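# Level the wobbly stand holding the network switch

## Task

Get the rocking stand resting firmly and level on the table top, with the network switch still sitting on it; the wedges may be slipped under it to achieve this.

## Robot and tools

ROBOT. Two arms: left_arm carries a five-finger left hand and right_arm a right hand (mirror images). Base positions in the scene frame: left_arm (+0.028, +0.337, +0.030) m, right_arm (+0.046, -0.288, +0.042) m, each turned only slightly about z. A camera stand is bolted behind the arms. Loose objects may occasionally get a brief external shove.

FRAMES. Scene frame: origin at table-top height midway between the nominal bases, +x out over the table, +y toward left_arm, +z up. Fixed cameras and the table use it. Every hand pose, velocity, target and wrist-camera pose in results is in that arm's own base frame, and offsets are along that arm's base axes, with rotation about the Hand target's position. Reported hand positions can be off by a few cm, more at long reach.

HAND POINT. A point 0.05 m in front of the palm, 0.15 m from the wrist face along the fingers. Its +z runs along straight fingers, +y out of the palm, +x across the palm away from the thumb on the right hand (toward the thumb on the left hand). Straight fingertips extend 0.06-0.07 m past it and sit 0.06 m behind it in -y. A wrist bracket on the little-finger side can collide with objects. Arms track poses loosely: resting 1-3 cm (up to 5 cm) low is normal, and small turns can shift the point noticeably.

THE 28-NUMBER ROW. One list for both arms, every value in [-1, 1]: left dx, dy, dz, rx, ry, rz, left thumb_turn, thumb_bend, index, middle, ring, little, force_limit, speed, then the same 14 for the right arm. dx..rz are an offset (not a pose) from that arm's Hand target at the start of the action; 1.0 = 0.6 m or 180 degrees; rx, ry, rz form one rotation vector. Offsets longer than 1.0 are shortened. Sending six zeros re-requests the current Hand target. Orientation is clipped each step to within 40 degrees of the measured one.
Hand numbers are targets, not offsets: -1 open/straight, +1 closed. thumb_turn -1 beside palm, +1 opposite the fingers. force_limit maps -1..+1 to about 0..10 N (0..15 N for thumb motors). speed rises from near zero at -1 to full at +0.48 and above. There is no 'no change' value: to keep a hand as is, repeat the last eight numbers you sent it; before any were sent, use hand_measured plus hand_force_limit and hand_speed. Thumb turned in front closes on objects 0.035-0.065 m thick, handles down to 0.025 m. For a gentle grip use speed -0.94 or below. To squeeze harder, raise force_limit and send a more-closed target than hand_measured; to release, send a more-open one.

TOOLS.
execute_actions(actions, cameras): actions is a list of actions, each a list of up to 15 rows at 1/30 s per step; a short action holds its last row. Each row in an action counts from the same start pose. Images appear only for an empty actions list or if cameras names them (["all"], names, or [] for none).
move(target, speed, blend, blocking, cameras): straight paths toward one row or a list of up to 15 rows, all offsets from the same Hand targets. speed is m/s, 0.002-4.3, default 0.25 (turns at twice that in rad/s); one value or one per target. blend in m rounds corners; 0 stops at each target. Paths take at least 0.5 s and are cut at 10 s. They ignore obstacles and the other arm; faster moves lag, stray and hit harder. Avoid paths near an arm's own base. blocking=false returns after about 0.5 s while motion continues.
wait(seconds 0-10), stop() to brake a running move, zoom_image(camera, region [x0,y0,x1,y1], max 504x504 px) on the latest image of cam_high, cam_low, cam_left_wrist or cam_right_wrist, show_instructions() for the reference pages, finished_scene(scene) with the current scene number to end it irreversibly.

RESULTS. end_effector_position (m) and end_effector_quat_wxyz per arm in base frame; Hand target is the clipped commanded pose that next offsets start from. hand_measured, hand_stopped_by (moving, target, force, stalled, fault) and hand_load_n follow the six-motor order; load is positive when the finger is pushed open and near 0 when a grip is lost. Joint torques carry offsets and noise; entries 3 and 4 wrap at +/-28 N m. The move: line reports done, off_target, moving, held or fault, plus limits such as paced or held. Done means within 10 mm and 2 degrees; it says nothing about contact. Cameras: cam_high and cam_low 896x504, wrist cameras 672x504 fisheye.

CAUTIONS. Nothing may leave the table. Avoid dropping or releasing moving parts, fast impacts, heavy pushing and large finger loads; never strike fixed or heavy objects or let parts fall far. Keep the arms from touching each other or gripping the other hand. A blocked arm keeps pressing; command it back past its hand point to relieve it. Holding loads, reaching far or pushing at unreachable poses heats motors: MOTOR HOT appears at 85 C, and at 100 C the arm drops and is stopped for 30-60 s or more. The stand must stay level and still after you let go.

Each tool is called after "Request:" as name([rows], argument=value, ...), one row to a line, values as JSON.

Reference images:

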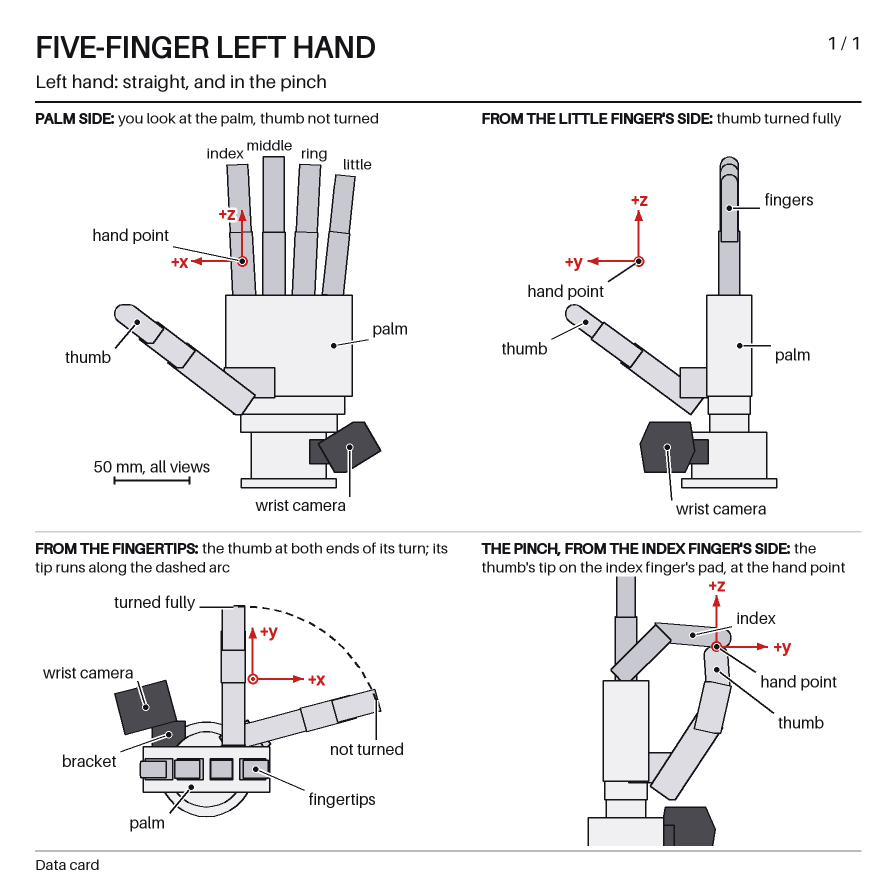

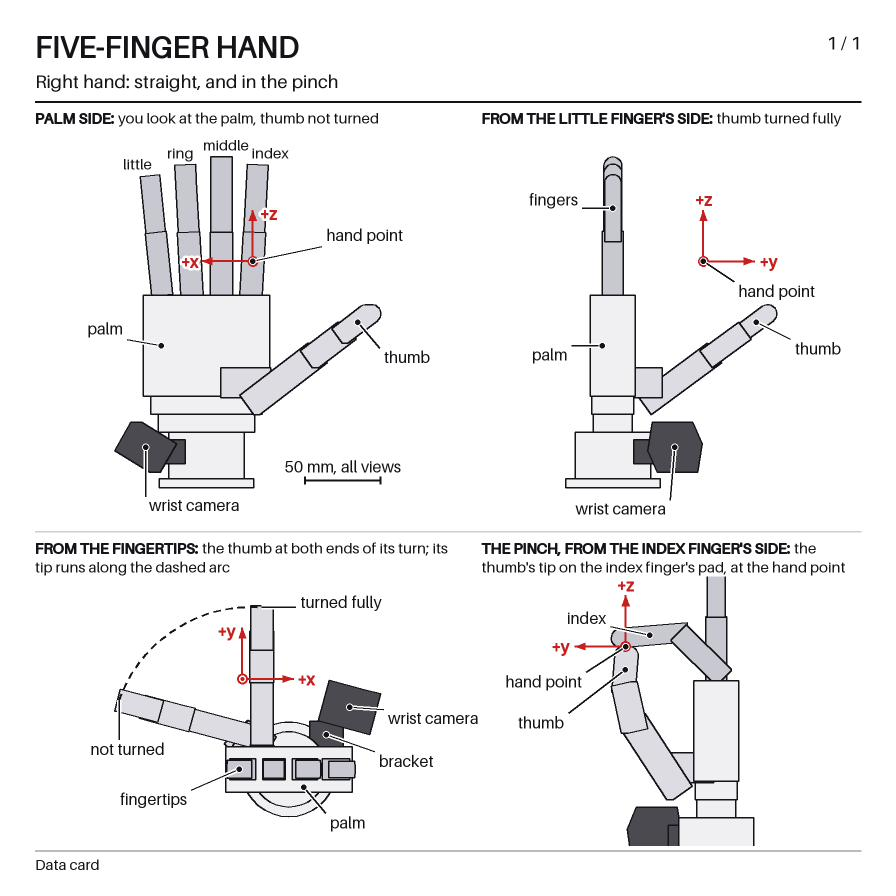

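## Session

Request:
execute_actions(actions=[])

Request:
zoom_image(camera="cam_high", region=[270, 130, 600, 310])

Request:
zoom_image(camera="cam_low", region=[360, 170, 610, 280])

Scene clock: 0.00 s.
left_arm: end_effector_position=(+0.3664, -0.1885, +0.1819) hand_measured=(-1.000, -1.000, -1.000, -1.000, -1.000, -1.000) hand_load_n=(+0.0, +0.0, +0.0, +0.0, +0.0, +0.0) hand_stopped_by=(target, target, target, target, target, target) hand_force_limit=0.00 hand_speed=-0.80 end_effector_quat_wxyz=(+0.082, +0.017, +0.908, -0.410) | right_arm: end_effector_position=(+0.4810, -0.1376, +0.2932) hand_measured=(-1.000, -1.000, -1.000, -1.000, -1.000, -1.000) hand_load_n=(+0.0, +0.0, +0.0, +0.0, +0.0, +0.0) hand_stopped_by=(target, target, target, target, target, target) hand_force_limit=0.00 hand_speed=-0.80 end_effector_quat_wxyz=(+0.509, +0.197, +0.837, -0.048)
Joint positions: left_arm=[-0.22 1.261 1.032 -0.916 0.776 1.212] | right_arm=[-0.427 1.012 0.747 -0.236 -0.089 1.659]
Joint velocities: within noise
Joint torques (N m): no reading
Motor temperatures (°C): left_arm=[34 25 29 27 29 25] | right_arm=[28 32 31 23 28 25]
Heat: left arm: hottest waist 34 °C; right arm: hottest shoulder 32 °C.
Hand target: left_arm +0.3747, -0.1903, +0.1926; +0.094, +0.022, +0.906, -0.413 | right_arm +0.4861, -0.1399, +0.3151; +0.525, +0.194, +0.827, -0.051

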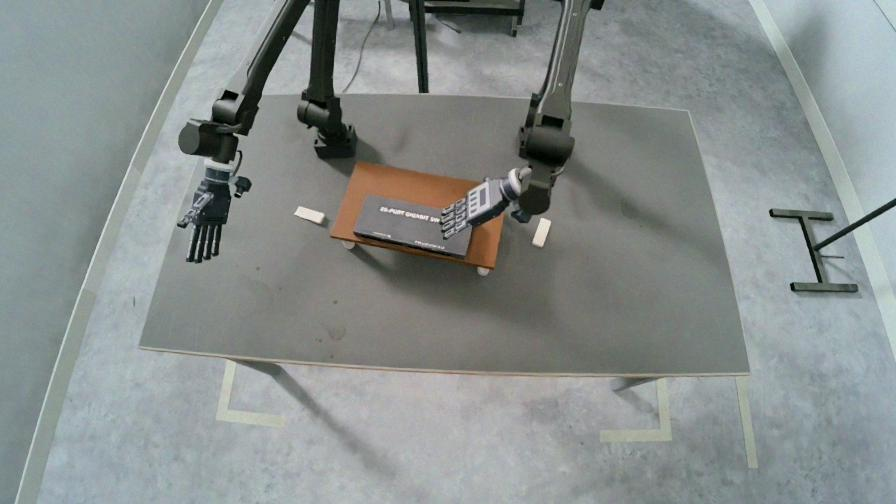

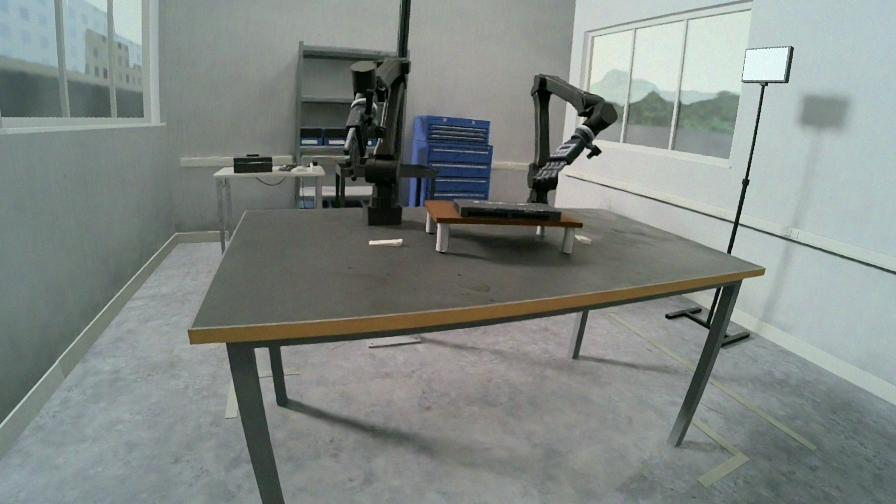

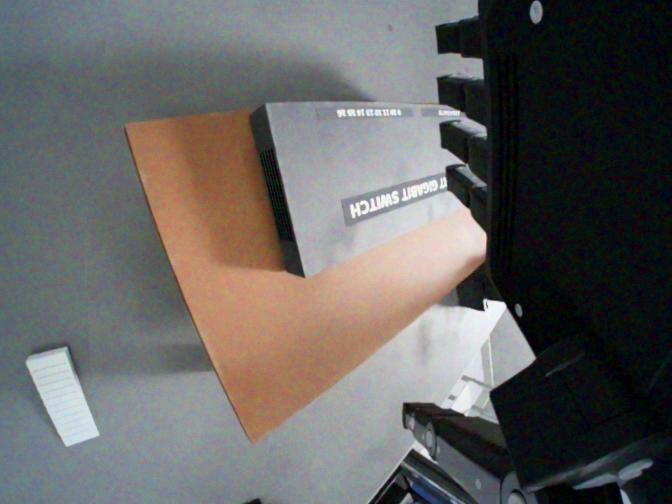

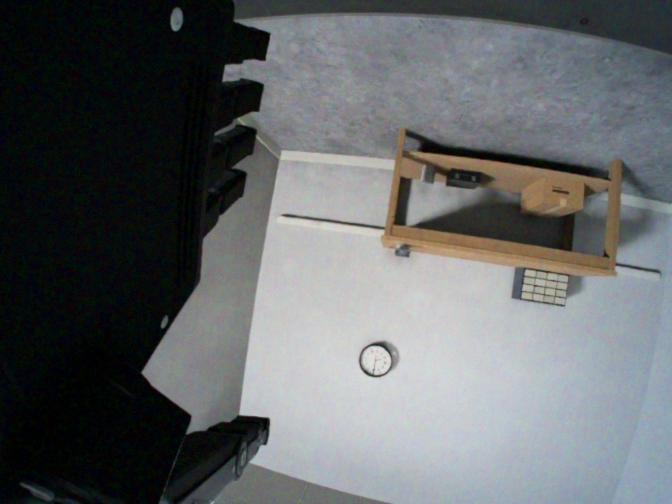

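Scaled by 1.527 from the camera's 896x504 image, which has a finer 1280x720 frame.

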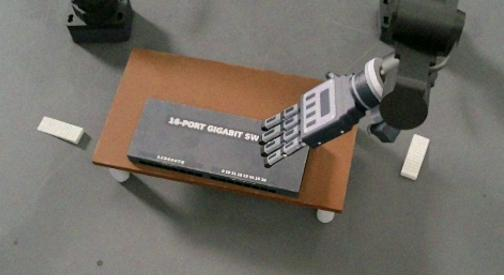

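Scaled by 2.016 from the camera's 896x504 image, which has a finer 1280x720 frame.

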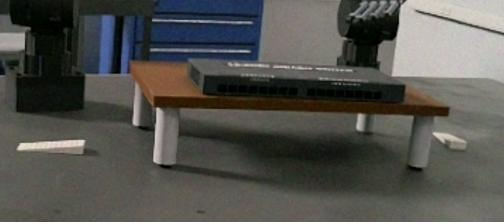

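Request:
zoom_image(camera="cam_low", region=[360, 190, 460, 265])

Request:
zoom_image(camera="cam_low", region=[510, 190, 610, 265])

Request:
zoom_image(camera="cam_low", region=[550, 215, 600, 260])

Request:
zoom_image(camera="cam_low", region=[415, 215, 465, 260])

Scaled by 5.040 from the camera's 896x504 image, which has a finer 1280x720 frame.

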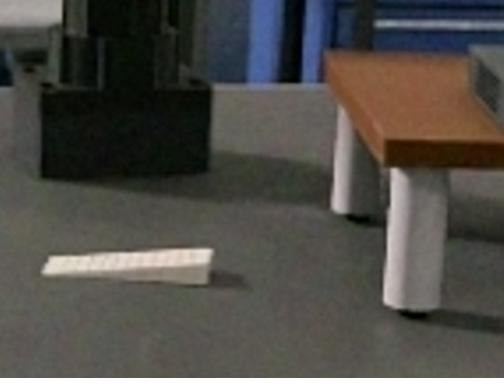

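Scaled by 5.040 from the camera's 896x504 image, which has a finer 1280x720 frame.

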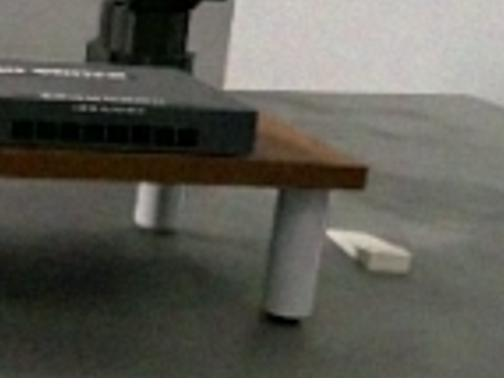

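Scaled by 10.080 from the camera's 896x504 image, which has a finer 1280x720 frame.

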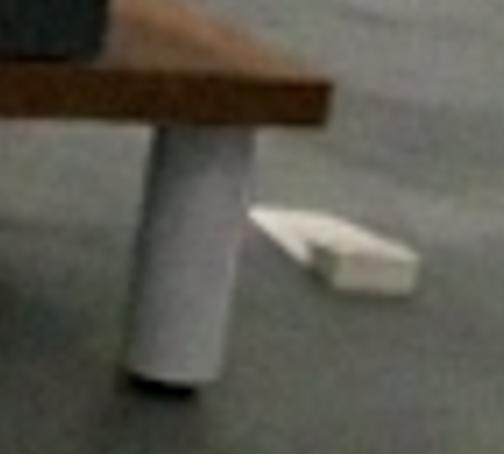

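Scaled by 10.080 from the camera's 896x504 image, which has a finer 1280x720 frame.

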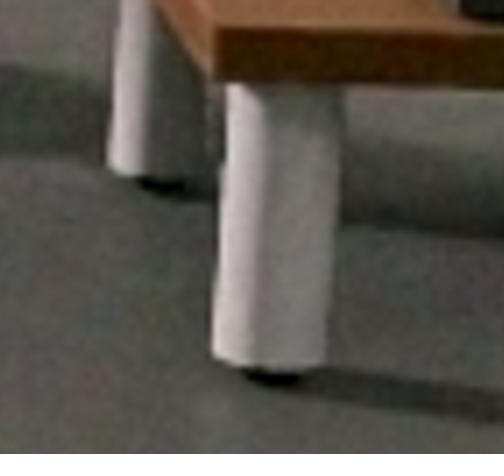

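Request:
zoom_image(camera="cam_low", region=[420, 215, 460, 260])

Request:
zoom_image(camera="cam_low", region=[520, 220, 560, 245])

Request:
zoom_image(camera="cam_low", region=[420, 195, 600, 260])

Request:
zoom_image(camera="cam_high", region=[320, 220, 380, 265])

Request:
zoom_image(camera="cam_high", region=[460, 245, 520, 290])

Scaled by 11.200 from the camera's 896x504 image, which has a finer 1280x720 frame.

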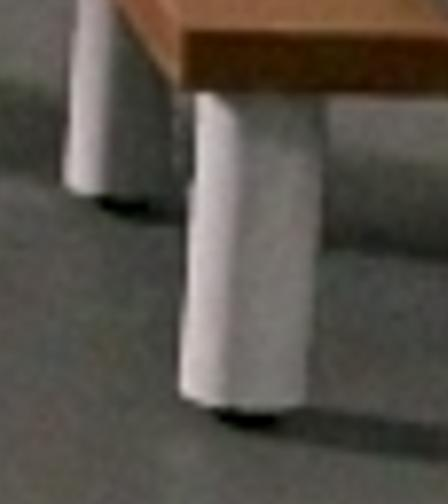

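Scaled by 12.600 from the camera's 896x504 image, which has a finer 1280x720 frame.

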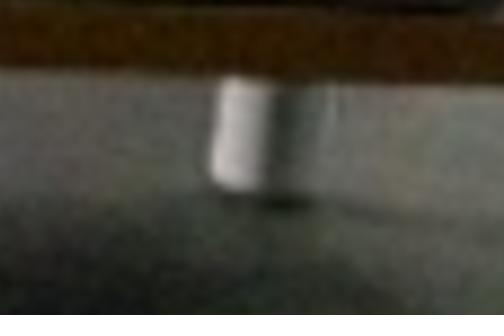

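Scaled by 2.800 from the camera's 896x504 image, which has a finer 1280x720 frame.

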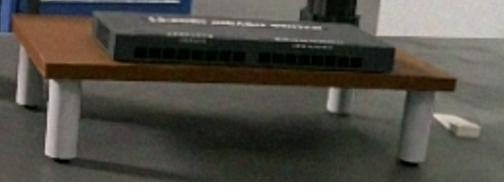

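Scaled by 8.400 from the camera's 896x504 image, which has a finer 1280x720 frame.

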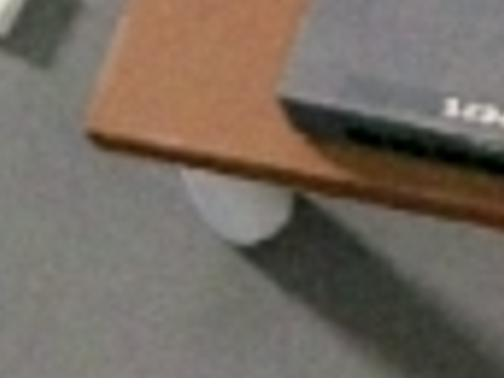

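Scaled by 8.400 from the camera's 896x504 image, which has a finer 1280x720 frame.

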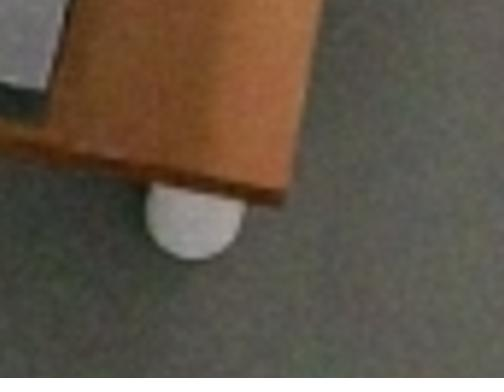

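Request:
move([
  [0,0.35,0,0,0,0,-1,-1,-1,-1,-1,-1,0,-0.8,0,0,0,0,0,0,-1,-1,-1,-1,-1,-1,0,-0.8],
  [-0.038,0.35,-0.2,0,0,0,-1,-1,-1,-1,-1,-1,0,-0.8,0,0,0,0,0,0,-1,-1,-1,-1,-1,-1,0,-0.8],
], blend=0.03, cameras=["all"])

Scene clock: 15.97 s.
left_arm: end_effector_position=(+0.3486, +0.0154, +0.0742) hand_measured=(-1.000, -1.000, -1.000, -1.000, -1.000, -1.000) hand_load_n=(+0.0, +0.0, +0.0, +0.0, +0.0, +0.0) hand_stopped_by=(target, target, target, target, target, target) hand_force_limit=0.00 hand_speed=-0.80 end_effector_quat_wxyz=(+0.087, +0.019, +0.906, -0.414) | right_arm: end_effector_position=(+0.4810, -0.1376, +0.2932) hand_measured=(-1.000, -1.000, -1.000, -1.000, -1.000, -1.000) hand_load_n=(+0.0, +0.0, +0.0, +0.0, +0.0, +0.0) hand_stopped_by=(target, target, target, target, target, target) hand_force_limit=0.00 hand_speed=-0.80 end_effector_quat_wxyz=(+0.509, +0.197, +0.837, -0.048)
Joint positions: left_arm=[0.345 1.467 0.939 -1.23 0.86 2.045] | right_arm=[-0.427 1.012 0.747 -0.236 -0.089 1.659]
Joint torques (N m): left_arm=[3.55 -10.87 7.62 -0.28 0.67 0.1] | right_arm=[0.15 -1.85 11.64 1.84 -0.12 0.07]
Heat: left arm: hottest waist 34 °C; right arm: hottest shoulder 32 °C.
Hand target: left_arm +0.3518, +0.0197, +0.0726; +0.094, +0.022, +0.906, -0.413 | right_arm +0.4861, -0.1399, +0.3151; +0.525, +0.194, +0.827, -0.051
Off the commanded pose: left_arm 0.006 m, 1 deg | right_arm 0.023 m, 2 deg.
move: off_target (right_arm)

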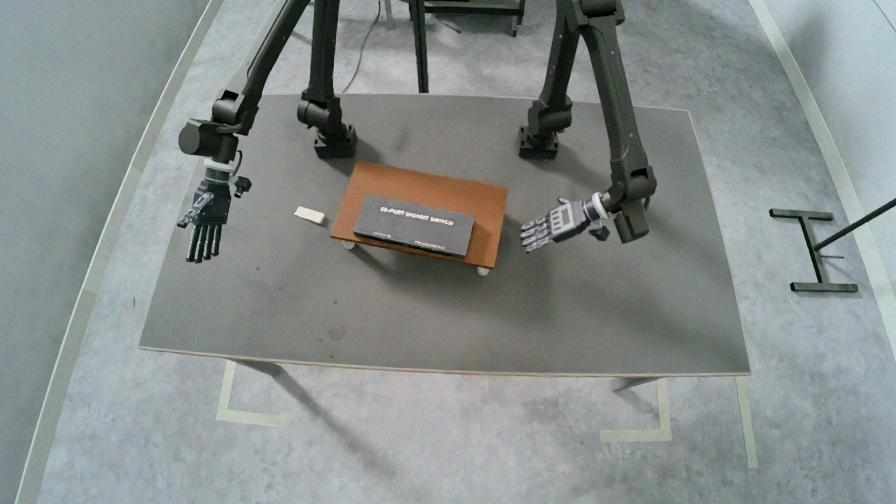

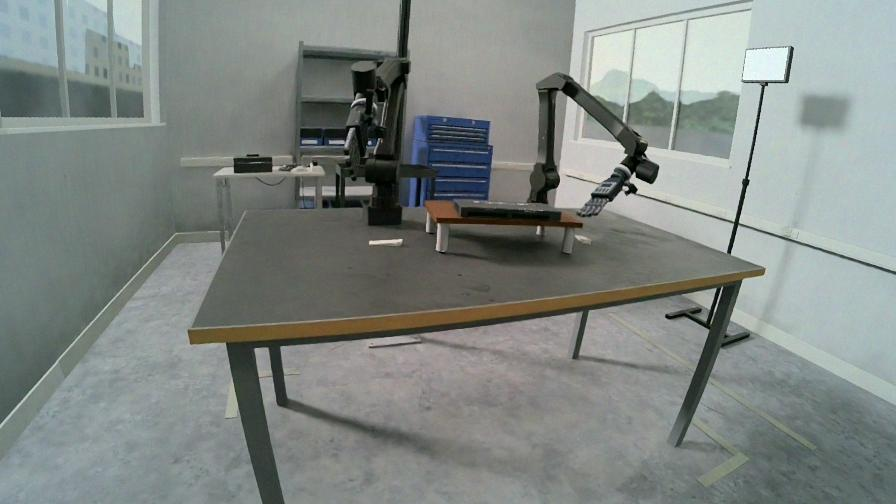

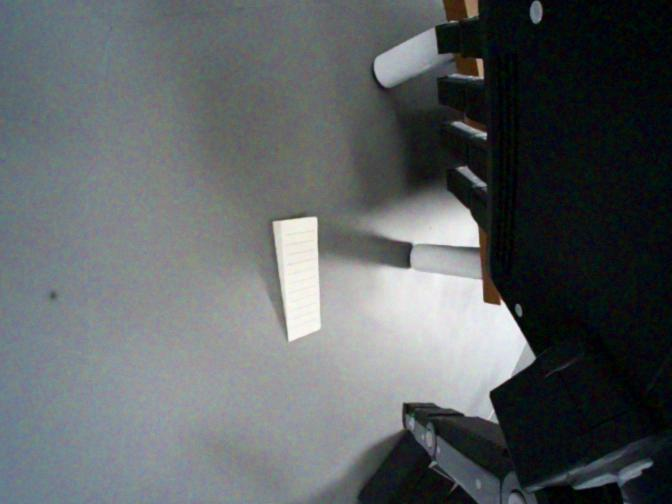

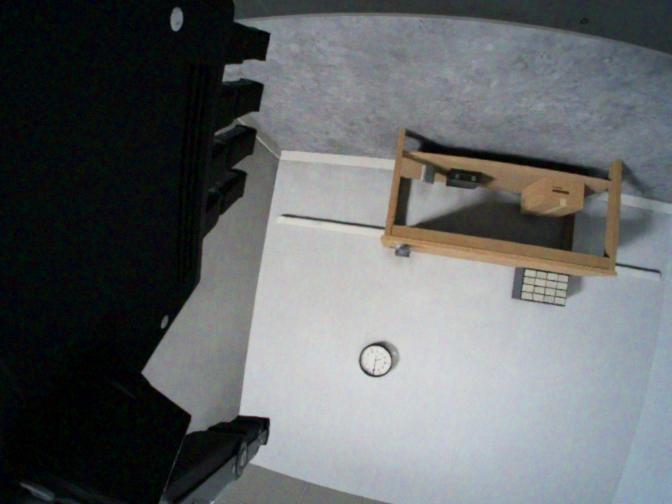

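Request:
zoom_image(camera="cam_left_wrist", region=[350, 0, 500, 120])

Request:
zoom_image(camera="cam_left_wrist", region=[370, 210, 500, 310])

Request:
zoom_image(camera="cam_high", region=[300, 140, 560, 300])

Scaled by 3.360 from the camera's 672x504 image, which has a finer 960x720 frame.

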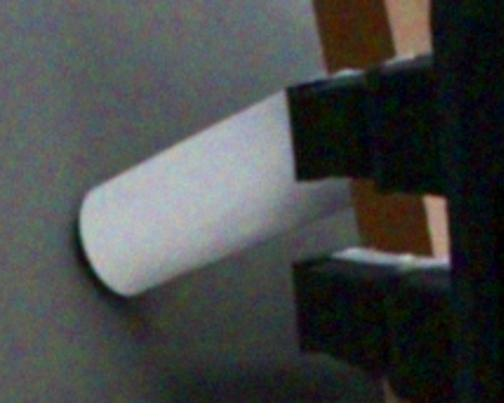

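Scaled by 3.877 from the camera's 672x504 image, which has a finer 960x720 frame.

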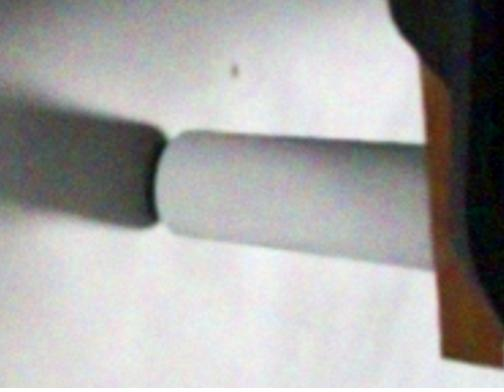

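Scaled by 1.938 from the camera's 896x504 image, which has a finer 1280x720 frame.

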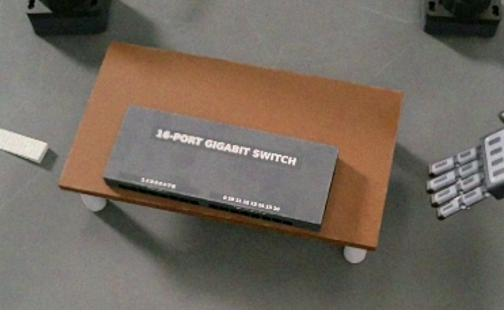

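Request:
move(target=[-0.1,0.03,-0.055,-0.111,0,0,-1,-1,-1,-1,-1,-1,0,-0.8,0,0,0,0,0,0,-1,-1,-1,-1,-1,-1,0,-0.8], speed=0.15, cameras=["cam_left_wrist","cam_high","cam_low"])

Scene clock: 21.23 s.
left_arm: end_effector_position=(+0.2925, +0.0350, +0.0439) hand_measured=(-1.000, -1.000, -1.000, -1.000, -1.000, -1.000) hand_load_n=(+0.0, -0.5, +0.0, +0.0, +0.0, +0.0) hand_stopped_by=(target, target, target, target, target, target) hand_force_limit=0.00 hand_speed=-0.80 end_effector_quat_wxyz=(+0.106, -0.103, +0.868, -0.474) | right_arm: end_effector_position=(+0.4810, -0.1376, +0.2932) hand_measured=(-1.000, -1.000, -1.000, -1.000, -1.000, -1.000) hand_load_n=(+0.0, +0.0, +0.0, -0.5, +0.0, +0.0) hand_stopped_by=(target, target, target, target, target, target) hand_force_limit=0.00 hand_speed=-0.80 end_effector_quat_wxyz=(+0.509, +0.197, +0.837, -0.048)
Joint positions: left_arm=[0.553 1.467 0.773 -1.208 0.978 2.066] | right_arm=[-0.427 1.012 0.747 -0.236 -0.089 1.659]
Joint torques (N m): left_arm=[2.67 -7.88 6.12 -0.46 0.79 0.11] | right_arm=[0.09 -1.96 11.59 1.77 -0.08 0.08]
Heat: left arm: hottest waist 34 °C; right arm: hottest elbow 33 °C.
Hand target: left_arm +0.2918, +0.0376, +0.0396; +0.096, +0.005, +0.820, -0.564 | right_arm +0.4861, -0.1399, +0.3151; +0.525, +0.194, +0.827, -0.051
Off the commanded pose: left_arm 0.005 m, 17 deg | right_arm 0.023 m, 2 deg.
joint sent to its limit (left arm) — joint 6 (wrist roll), upper limit. The joint targets are off in orientation, not in position.
move: off_target (left_arm, right_arm)
Images, in order (width x height): cam_high 896x504, cam_low 896x504, cam_left_wrist 672x504.

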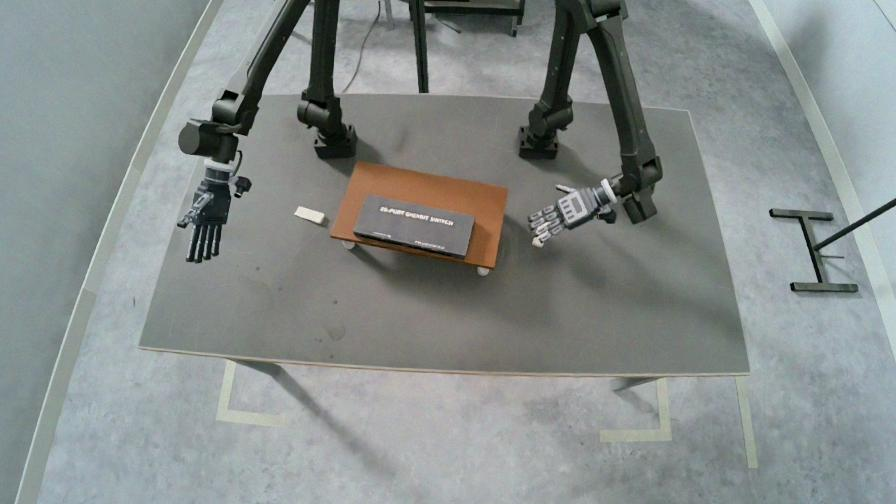

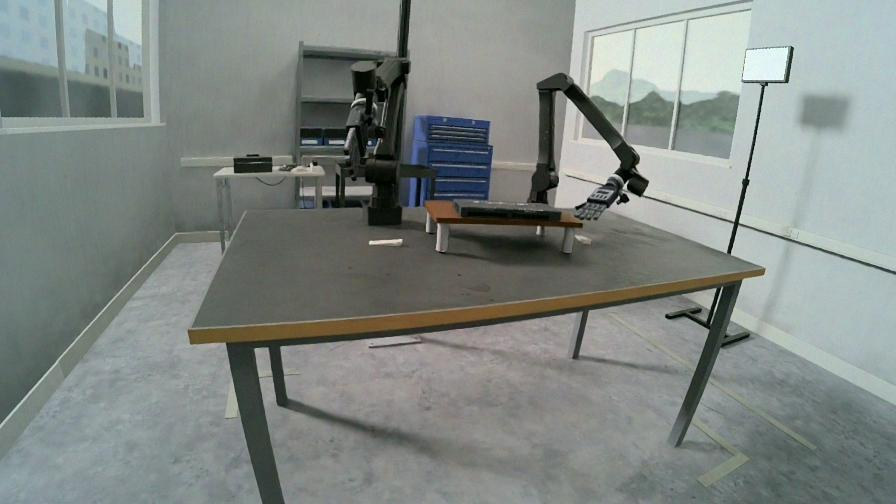

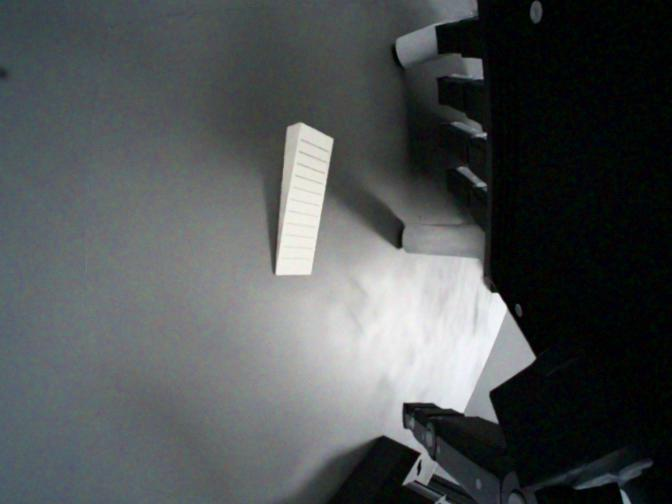

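Request:
zoom_image(camera="cam_left_wrist", region=[370, 10, 470, 90])

Request:
zoom_image(camera="cam_left_wrist", region=[370, 195, 470, 275])

Scaled by 5.040 from the camera's 672x504 image, which has a finer 960x720 frame.

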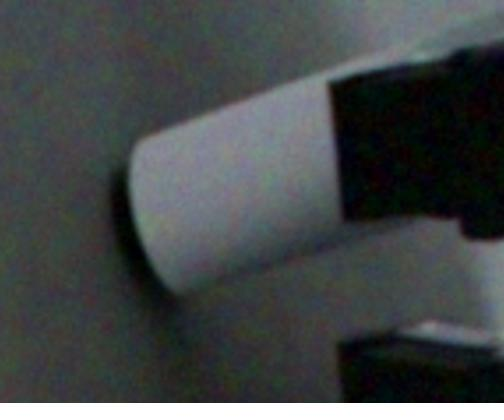

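Scaled by 5.040 from the camera's 672x504 image, which has a finer 960x720 frame.

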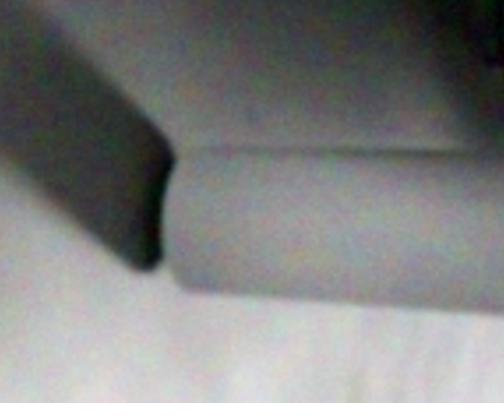

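Request:
move(target=[0,0,0,0,0,0,-1,-1,-1,-1,-1,-1,0,-0.8,-0.207,-0.153,-0.062,-0.5455,-0.164,0.707,-1,-1,-1,-1,-1,-1,0,-0.8], speed=0.5, cameras=["cam_right_wrist","cam_high","cam_low"])

Scene clock: 27.07 s.
left_arm: end_effector_position=(+0.2925, +0.0350, +0.0439) hand_measured=(-1.000, -1.000, -1.000, -1.000, -1.000, -1.000) hand_load_n=(-0.5, +0.0, -0.5, +0.0, +0.0, +0.0) hand_stopped_by=(target, target, target, target, target, target) hand_force_limit=0.00 hand_speed=-0.80 end_effector_quat_wxyz=(+0.106, -0.103, +0.868, -0.474) | right_arm: end_effector_position=(+0.3590, -0.2323, +0.2663) hand_measured=(-1.000, -1.000, -1.000, -1.000, -1.000, -1.000) hand_load_n=(+0.0, +0.0, +0.0, +0.0, +0.0, +0.0) hand_stopped_by=(target, target, target, target, target, target) hand_force_limit=0.00 hand_speed=-0.80 end_effector_quat_wxyz=(-0.306, +0.918, -0.203, +0.152)
Joint positions: left_arm=[0.553 1.467 0.773 -1.208 0.978 2.066] | right_arm=[-0.745 1.504 1.552 -1.675 -0.696 -1.902]
Joint torques (N m): left_arm=[3.31 -9.05 6.11 -0.43 0.83 0.12] | right_arm=[0.44 -7.65 9.52 -0.17 -0.53 -0.04]
Heat: left arm: hottest waist 34 °C; right arm: hottest shoulder 33 °C.
Hand target: left_arm +0.2918, +0.0376, +0.0396; +0.096, +0.005, +0.820, -0.564 | right_arm +0.3619, -0.2317, +0.2780; -0.378, +0.913, -0.144, +0.059
Off the commanded pose: left_arm 0.005 m, 17 deg | right_arm 0.012 m, 15 deg.
joint sent to its limit (left arm) — joint 6 (wrist roll), upper limit. The joint targets are off in orientation, not in position.
joint sent to its limit (right arm) — joint 4 (wrist pitch), lower limit. The joint targets are off in orientation, not in position.
move: off_target (left_arm, right_arm)
Images, in order (width x height): cam_high 896x504, cam_low 896x504, cam_right_wrist 672x504.

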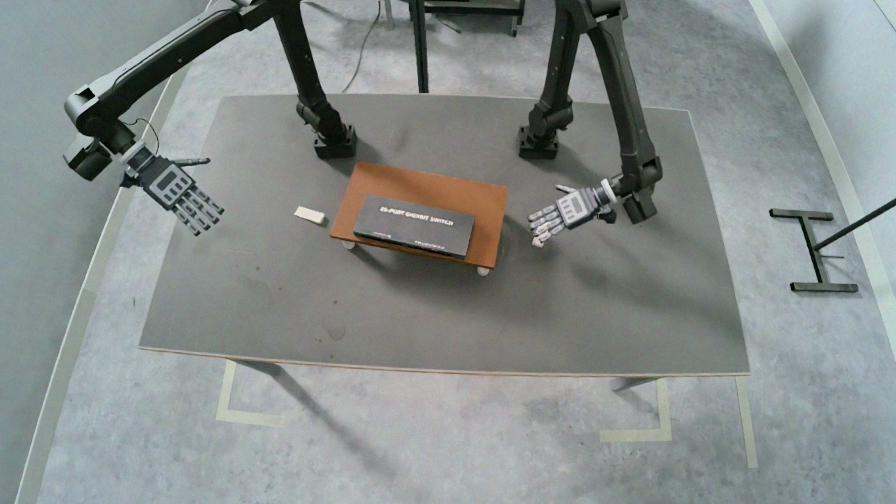

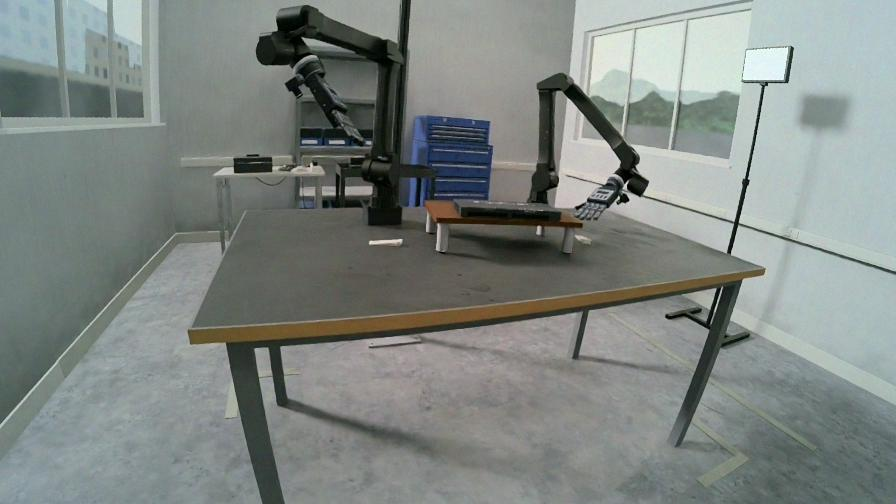

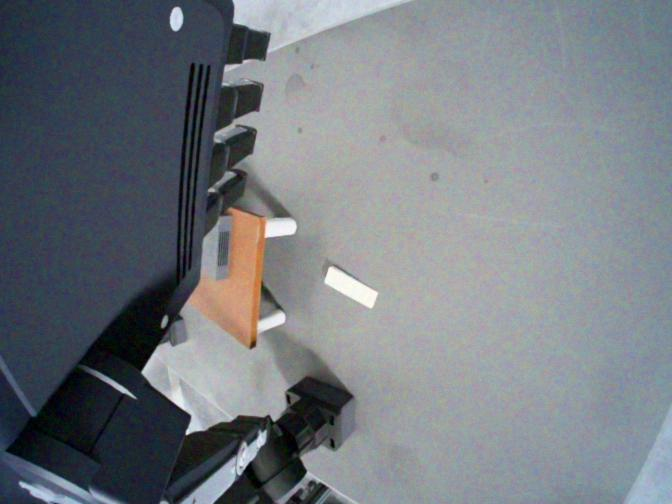

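Good view already. Zoom.

Request:
zoom_image(camera="cam_right_wrist", region=[250, 290, 310, 350])

Request:
zoom_image(camera="cam_right_wrist", region=[250, 200, 310, 260])

Scaled by 8.400 from the camera's 672x504 image, which has a finer 960x720 frame.

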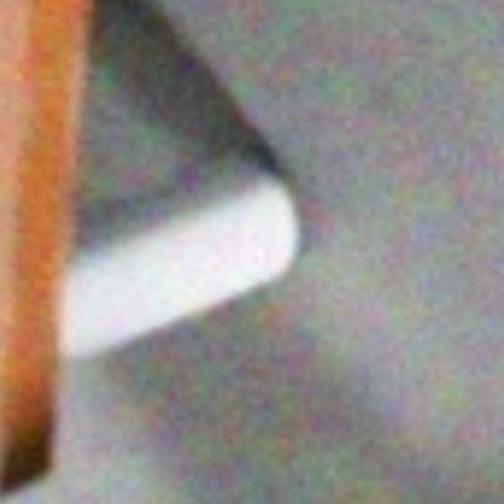

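Scaled by 8.400 from the camera's 672x504 image, which has a finer 960x720 frame.

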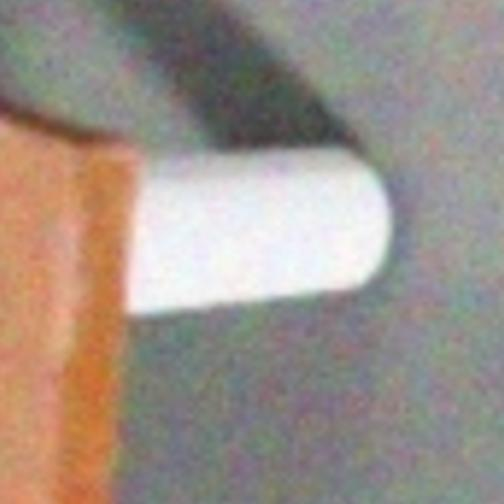

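Request:
move(target=[0,0,0,0,0,0,-1,-1,-1,-1,-1,-1,0,-0.8,-0.137,0.22,-0.35,0,0,0,-1,-1,-1,-1,-1,-1,0,-0.8], speed=0.25, cameras=["cam_right_wrist","cam_high","cam_low"])

Scene clock: 39.50 s.
left_arm: end_effector_position=(+0.2925, +0.0350, +0.0439) hand_measured=(-1.000, -1.000, -1.000, -1.000, -1.000, -1.000) hand_load_n=(-0.5, +0.0, +0.0, +0.0, +0.0, +0.0) hand_stopped_by=(target, target, target, target, target, target) hand_force_limit=0.00 hand_speed=-0.80 end_effector_quat_wxyz=(+0.106, -0.103, +0.868, -0.474) | right_arm: end_effector_position=(+0.2732, -0.0970, +0.0668) hand_measured=(-1.000, -1.000, -1.000, -1.000, -1.000, -1.000) hand_load_n=(+0.0, -0.5, +0.0, +0.0, -0.5, +0.0) hand_stopped_by=(target, target, target, target, target, target) hand_force_limit=0.00 hand_speed=-0.80 end_effector_quat_wxyz=(-0.381, +0.910, -0.153, +0.051)
Joint positions: left_arm=[0.553 1.467 0.773 -1.208 0.978 2.066] | right_arm=[-0.622 1.432 0.884 -1.333 -0.738 -1.981]
Joint torques (N m): left_arm=[2.02 -8.82 6.16 -0.58 0.81 0.1] | right_arm=[0.32 -4.25 7.17 0.08 -0.63 -0.05]
Heat: left arm: hottest waist 34 °C; right arm: hottest elbow 35 °C.
Hand target: left_arm +0.2918, +0.0376, +0.0396; +0.096, +0.005, +0.820, -0.564 | right_arm +0.2798, -0.0997, +0.0679; -0.378, +0.913, -0.144, +0.059
Off the commanded pose: left_arm 0.005 m, 17 deg | right_arm 0.007 m, 1 deg.
joint sent to its limit (left arm) — joint 6 (wrist roll), upper limit. The joint targets are off in orientation, not in position.
move: off_target (left_arm)
Images, in order (width x height): cam_high 896x504, cam_low 896x504, cam_right_wrist 672x504.

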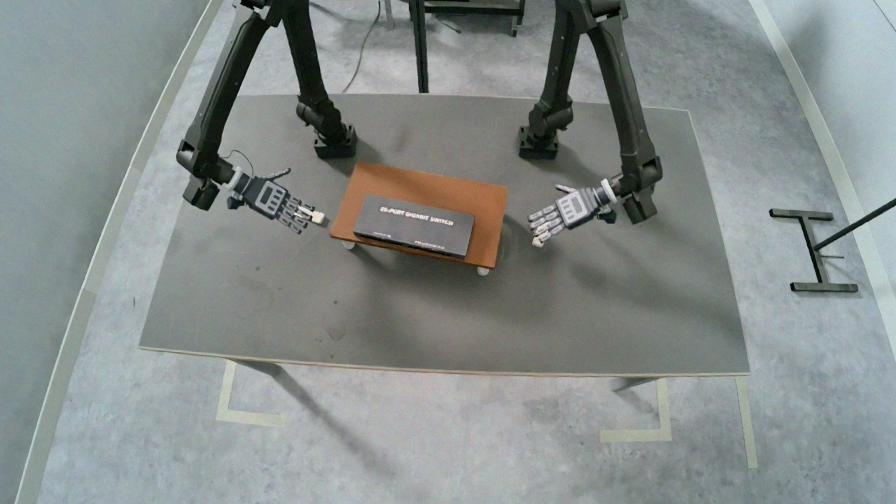

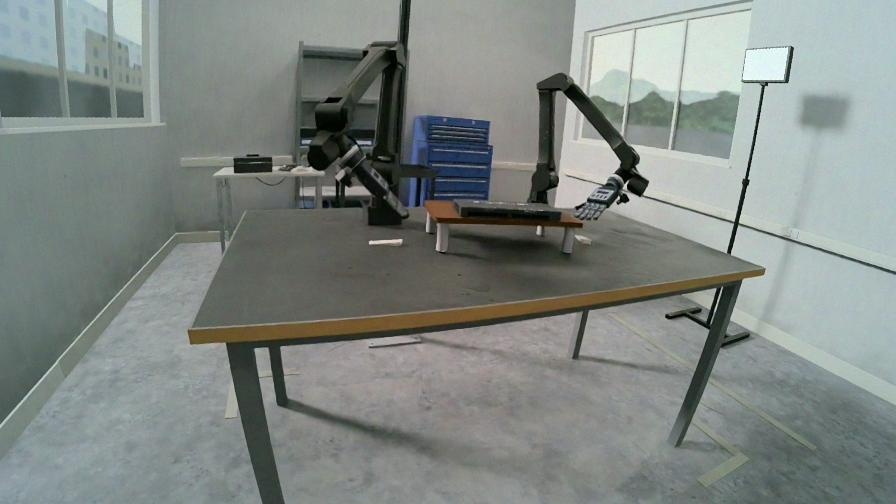

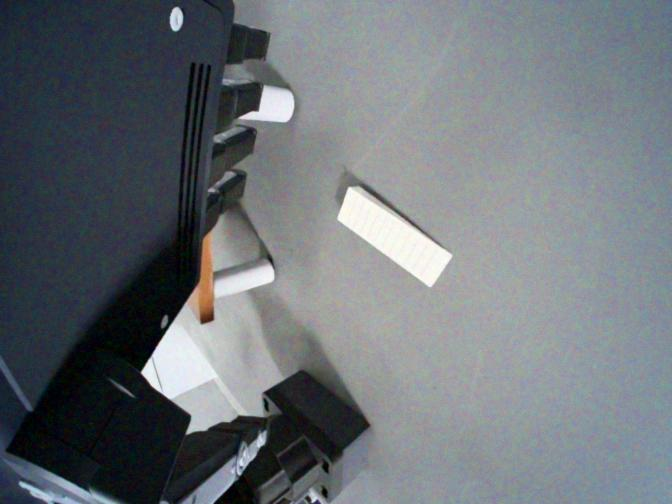

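Request:
zoom_image(camera="cam_right_wrist", region=[210, 240, 290, 310])

Request:
zoom_image(camera="cam_right_wrist", region=[240, 70, 310, 140])

Scaled by 6.300 from the camera's 672x504 image, which has a finer 960x720 frame.

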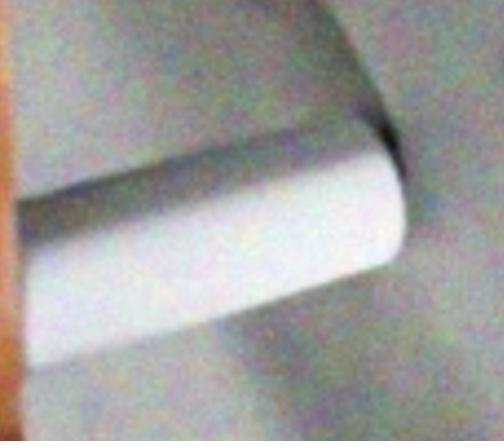

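Scaled by 7.200 from the camera's 672x504 image, which has a finer 960x720 frame.

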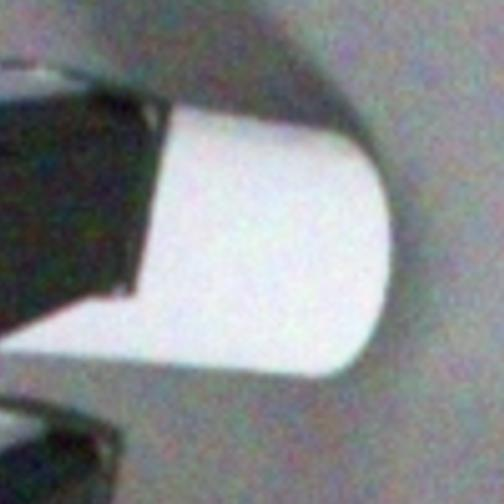

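Request:
move([
  [0.037,0.0,0.22,0,0,0,-1,-1,-1,-1,-1,-1,0,-0.8,0,0,0,0,0,0,-1,-1,-1,-1,-1,-1,0,-0.8],
  [0.037,-0.047,0.25,0.382,0.069,0.009,-1,-1,-1,-1,-1,-1,0,-0.8,0,0,0,0,0,0,-1,-1,-1,-1,-1,-1,0,-0.8],
], blend=0.03, speed=0.35, cameras=["cam_left_wrist","cam_high","cam_low"])

Request:
zoom_image(camera="cam_high", region=[430, 150, 660, 300])

Scene clock: 51.40 s.
left_arm: end_effector_position=(+0.2987, +0.0125, +0.1762) hand_measured=(-1.000, -1.000, -1.000, -1.000, -1.000, -1.000) hand_load_n=(+0.0, +0.0, +0.0, +0.0, +0.0, +0.0) hand_stopped_by=(target, target, target, target, target, target) hand_force_limit=0.00 hand_speed=-0.80 end_effector_quat_wxyz=(-0.014, -0.005, +1.000, +0.002) | right_arm: end_effector_position=(+0.2732, -0.0970, +0.0668) hand_measured=(-1.000, -1.000, -1.000, -1.000, -1.000, -1.000) hand_load_n=(+0.0, +0.0, +0.0, +0.0, +0.0, +0.0) hand_stopped_by=(target, target, target, target, target, target) hand_force_limit=0.00 hand_speed=-0.80 end_effector_quat_wxyz=(-0.381, +0.910, -0.153, +0.051)
Joint positions: left_arm=[-0.141 1.245 1.067 -1.42 0.001 1.42] | right_arm=[-0.622 1.432 0.884 -1.333 -0.738 -1.981]
Joint torques (N m): left_arm=[1.96 -7.77 13.7 -0.58 -0.07 -0.15] | right_arm=[0.21 -3.96 7.05 0.18 -0.62 -0.06]
Heat: left arm: hottest waist 34 °C; right arm: hottest elbow 35 °C.
Hand target: left_arm +0.3140, +0.0095, +0.1896; +0.000, -0.010, +1.000, +0.001 | right_arm +0.2798, -0.0997, +0.0680; -0.378, +0.913, -0.144, +0.059
Off the commanded pose: left_arm 0.021 m, 2 deg | right_arm 0.007 m, 1 deg.
move: off_target (left_arm)
Images, in order (width x height): cam_high 896x504, cam_low 896x504, cam_left_wrist 672x504.

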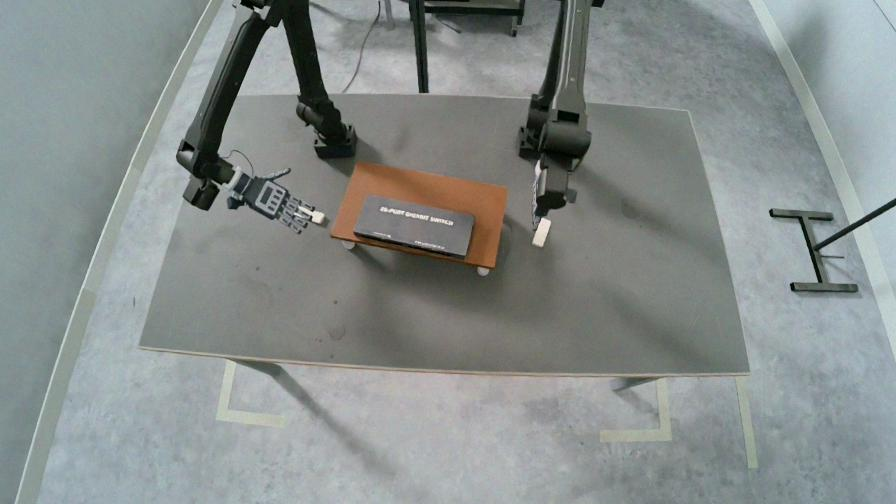

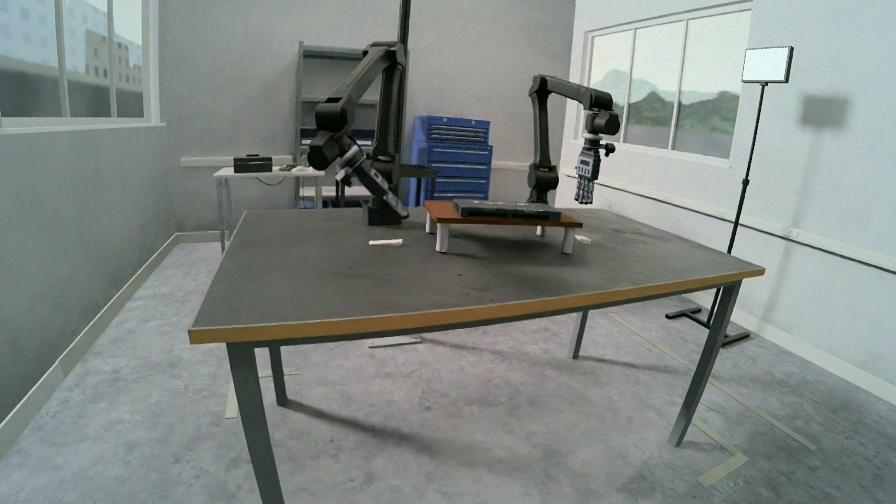

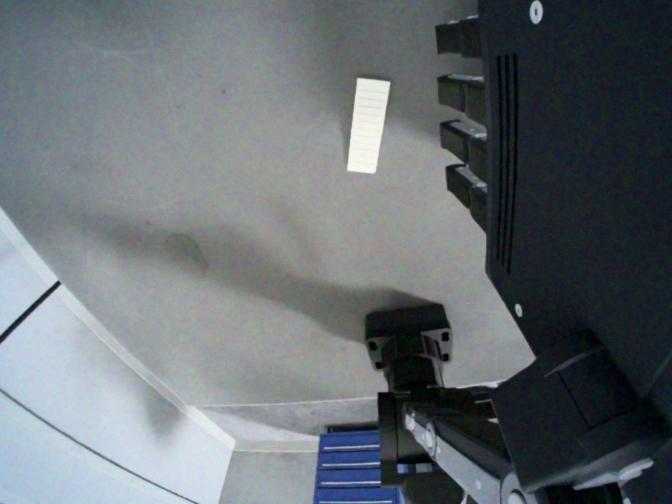

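Scaled by 2.191 from the camera's 896x504 image, which has a finer 1280x720 frame.

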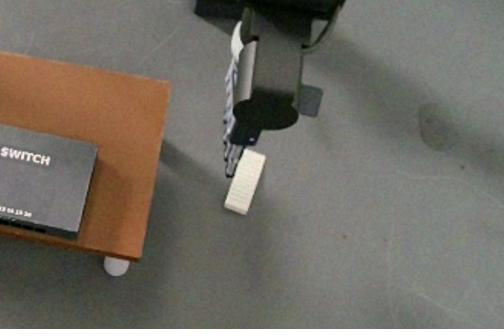

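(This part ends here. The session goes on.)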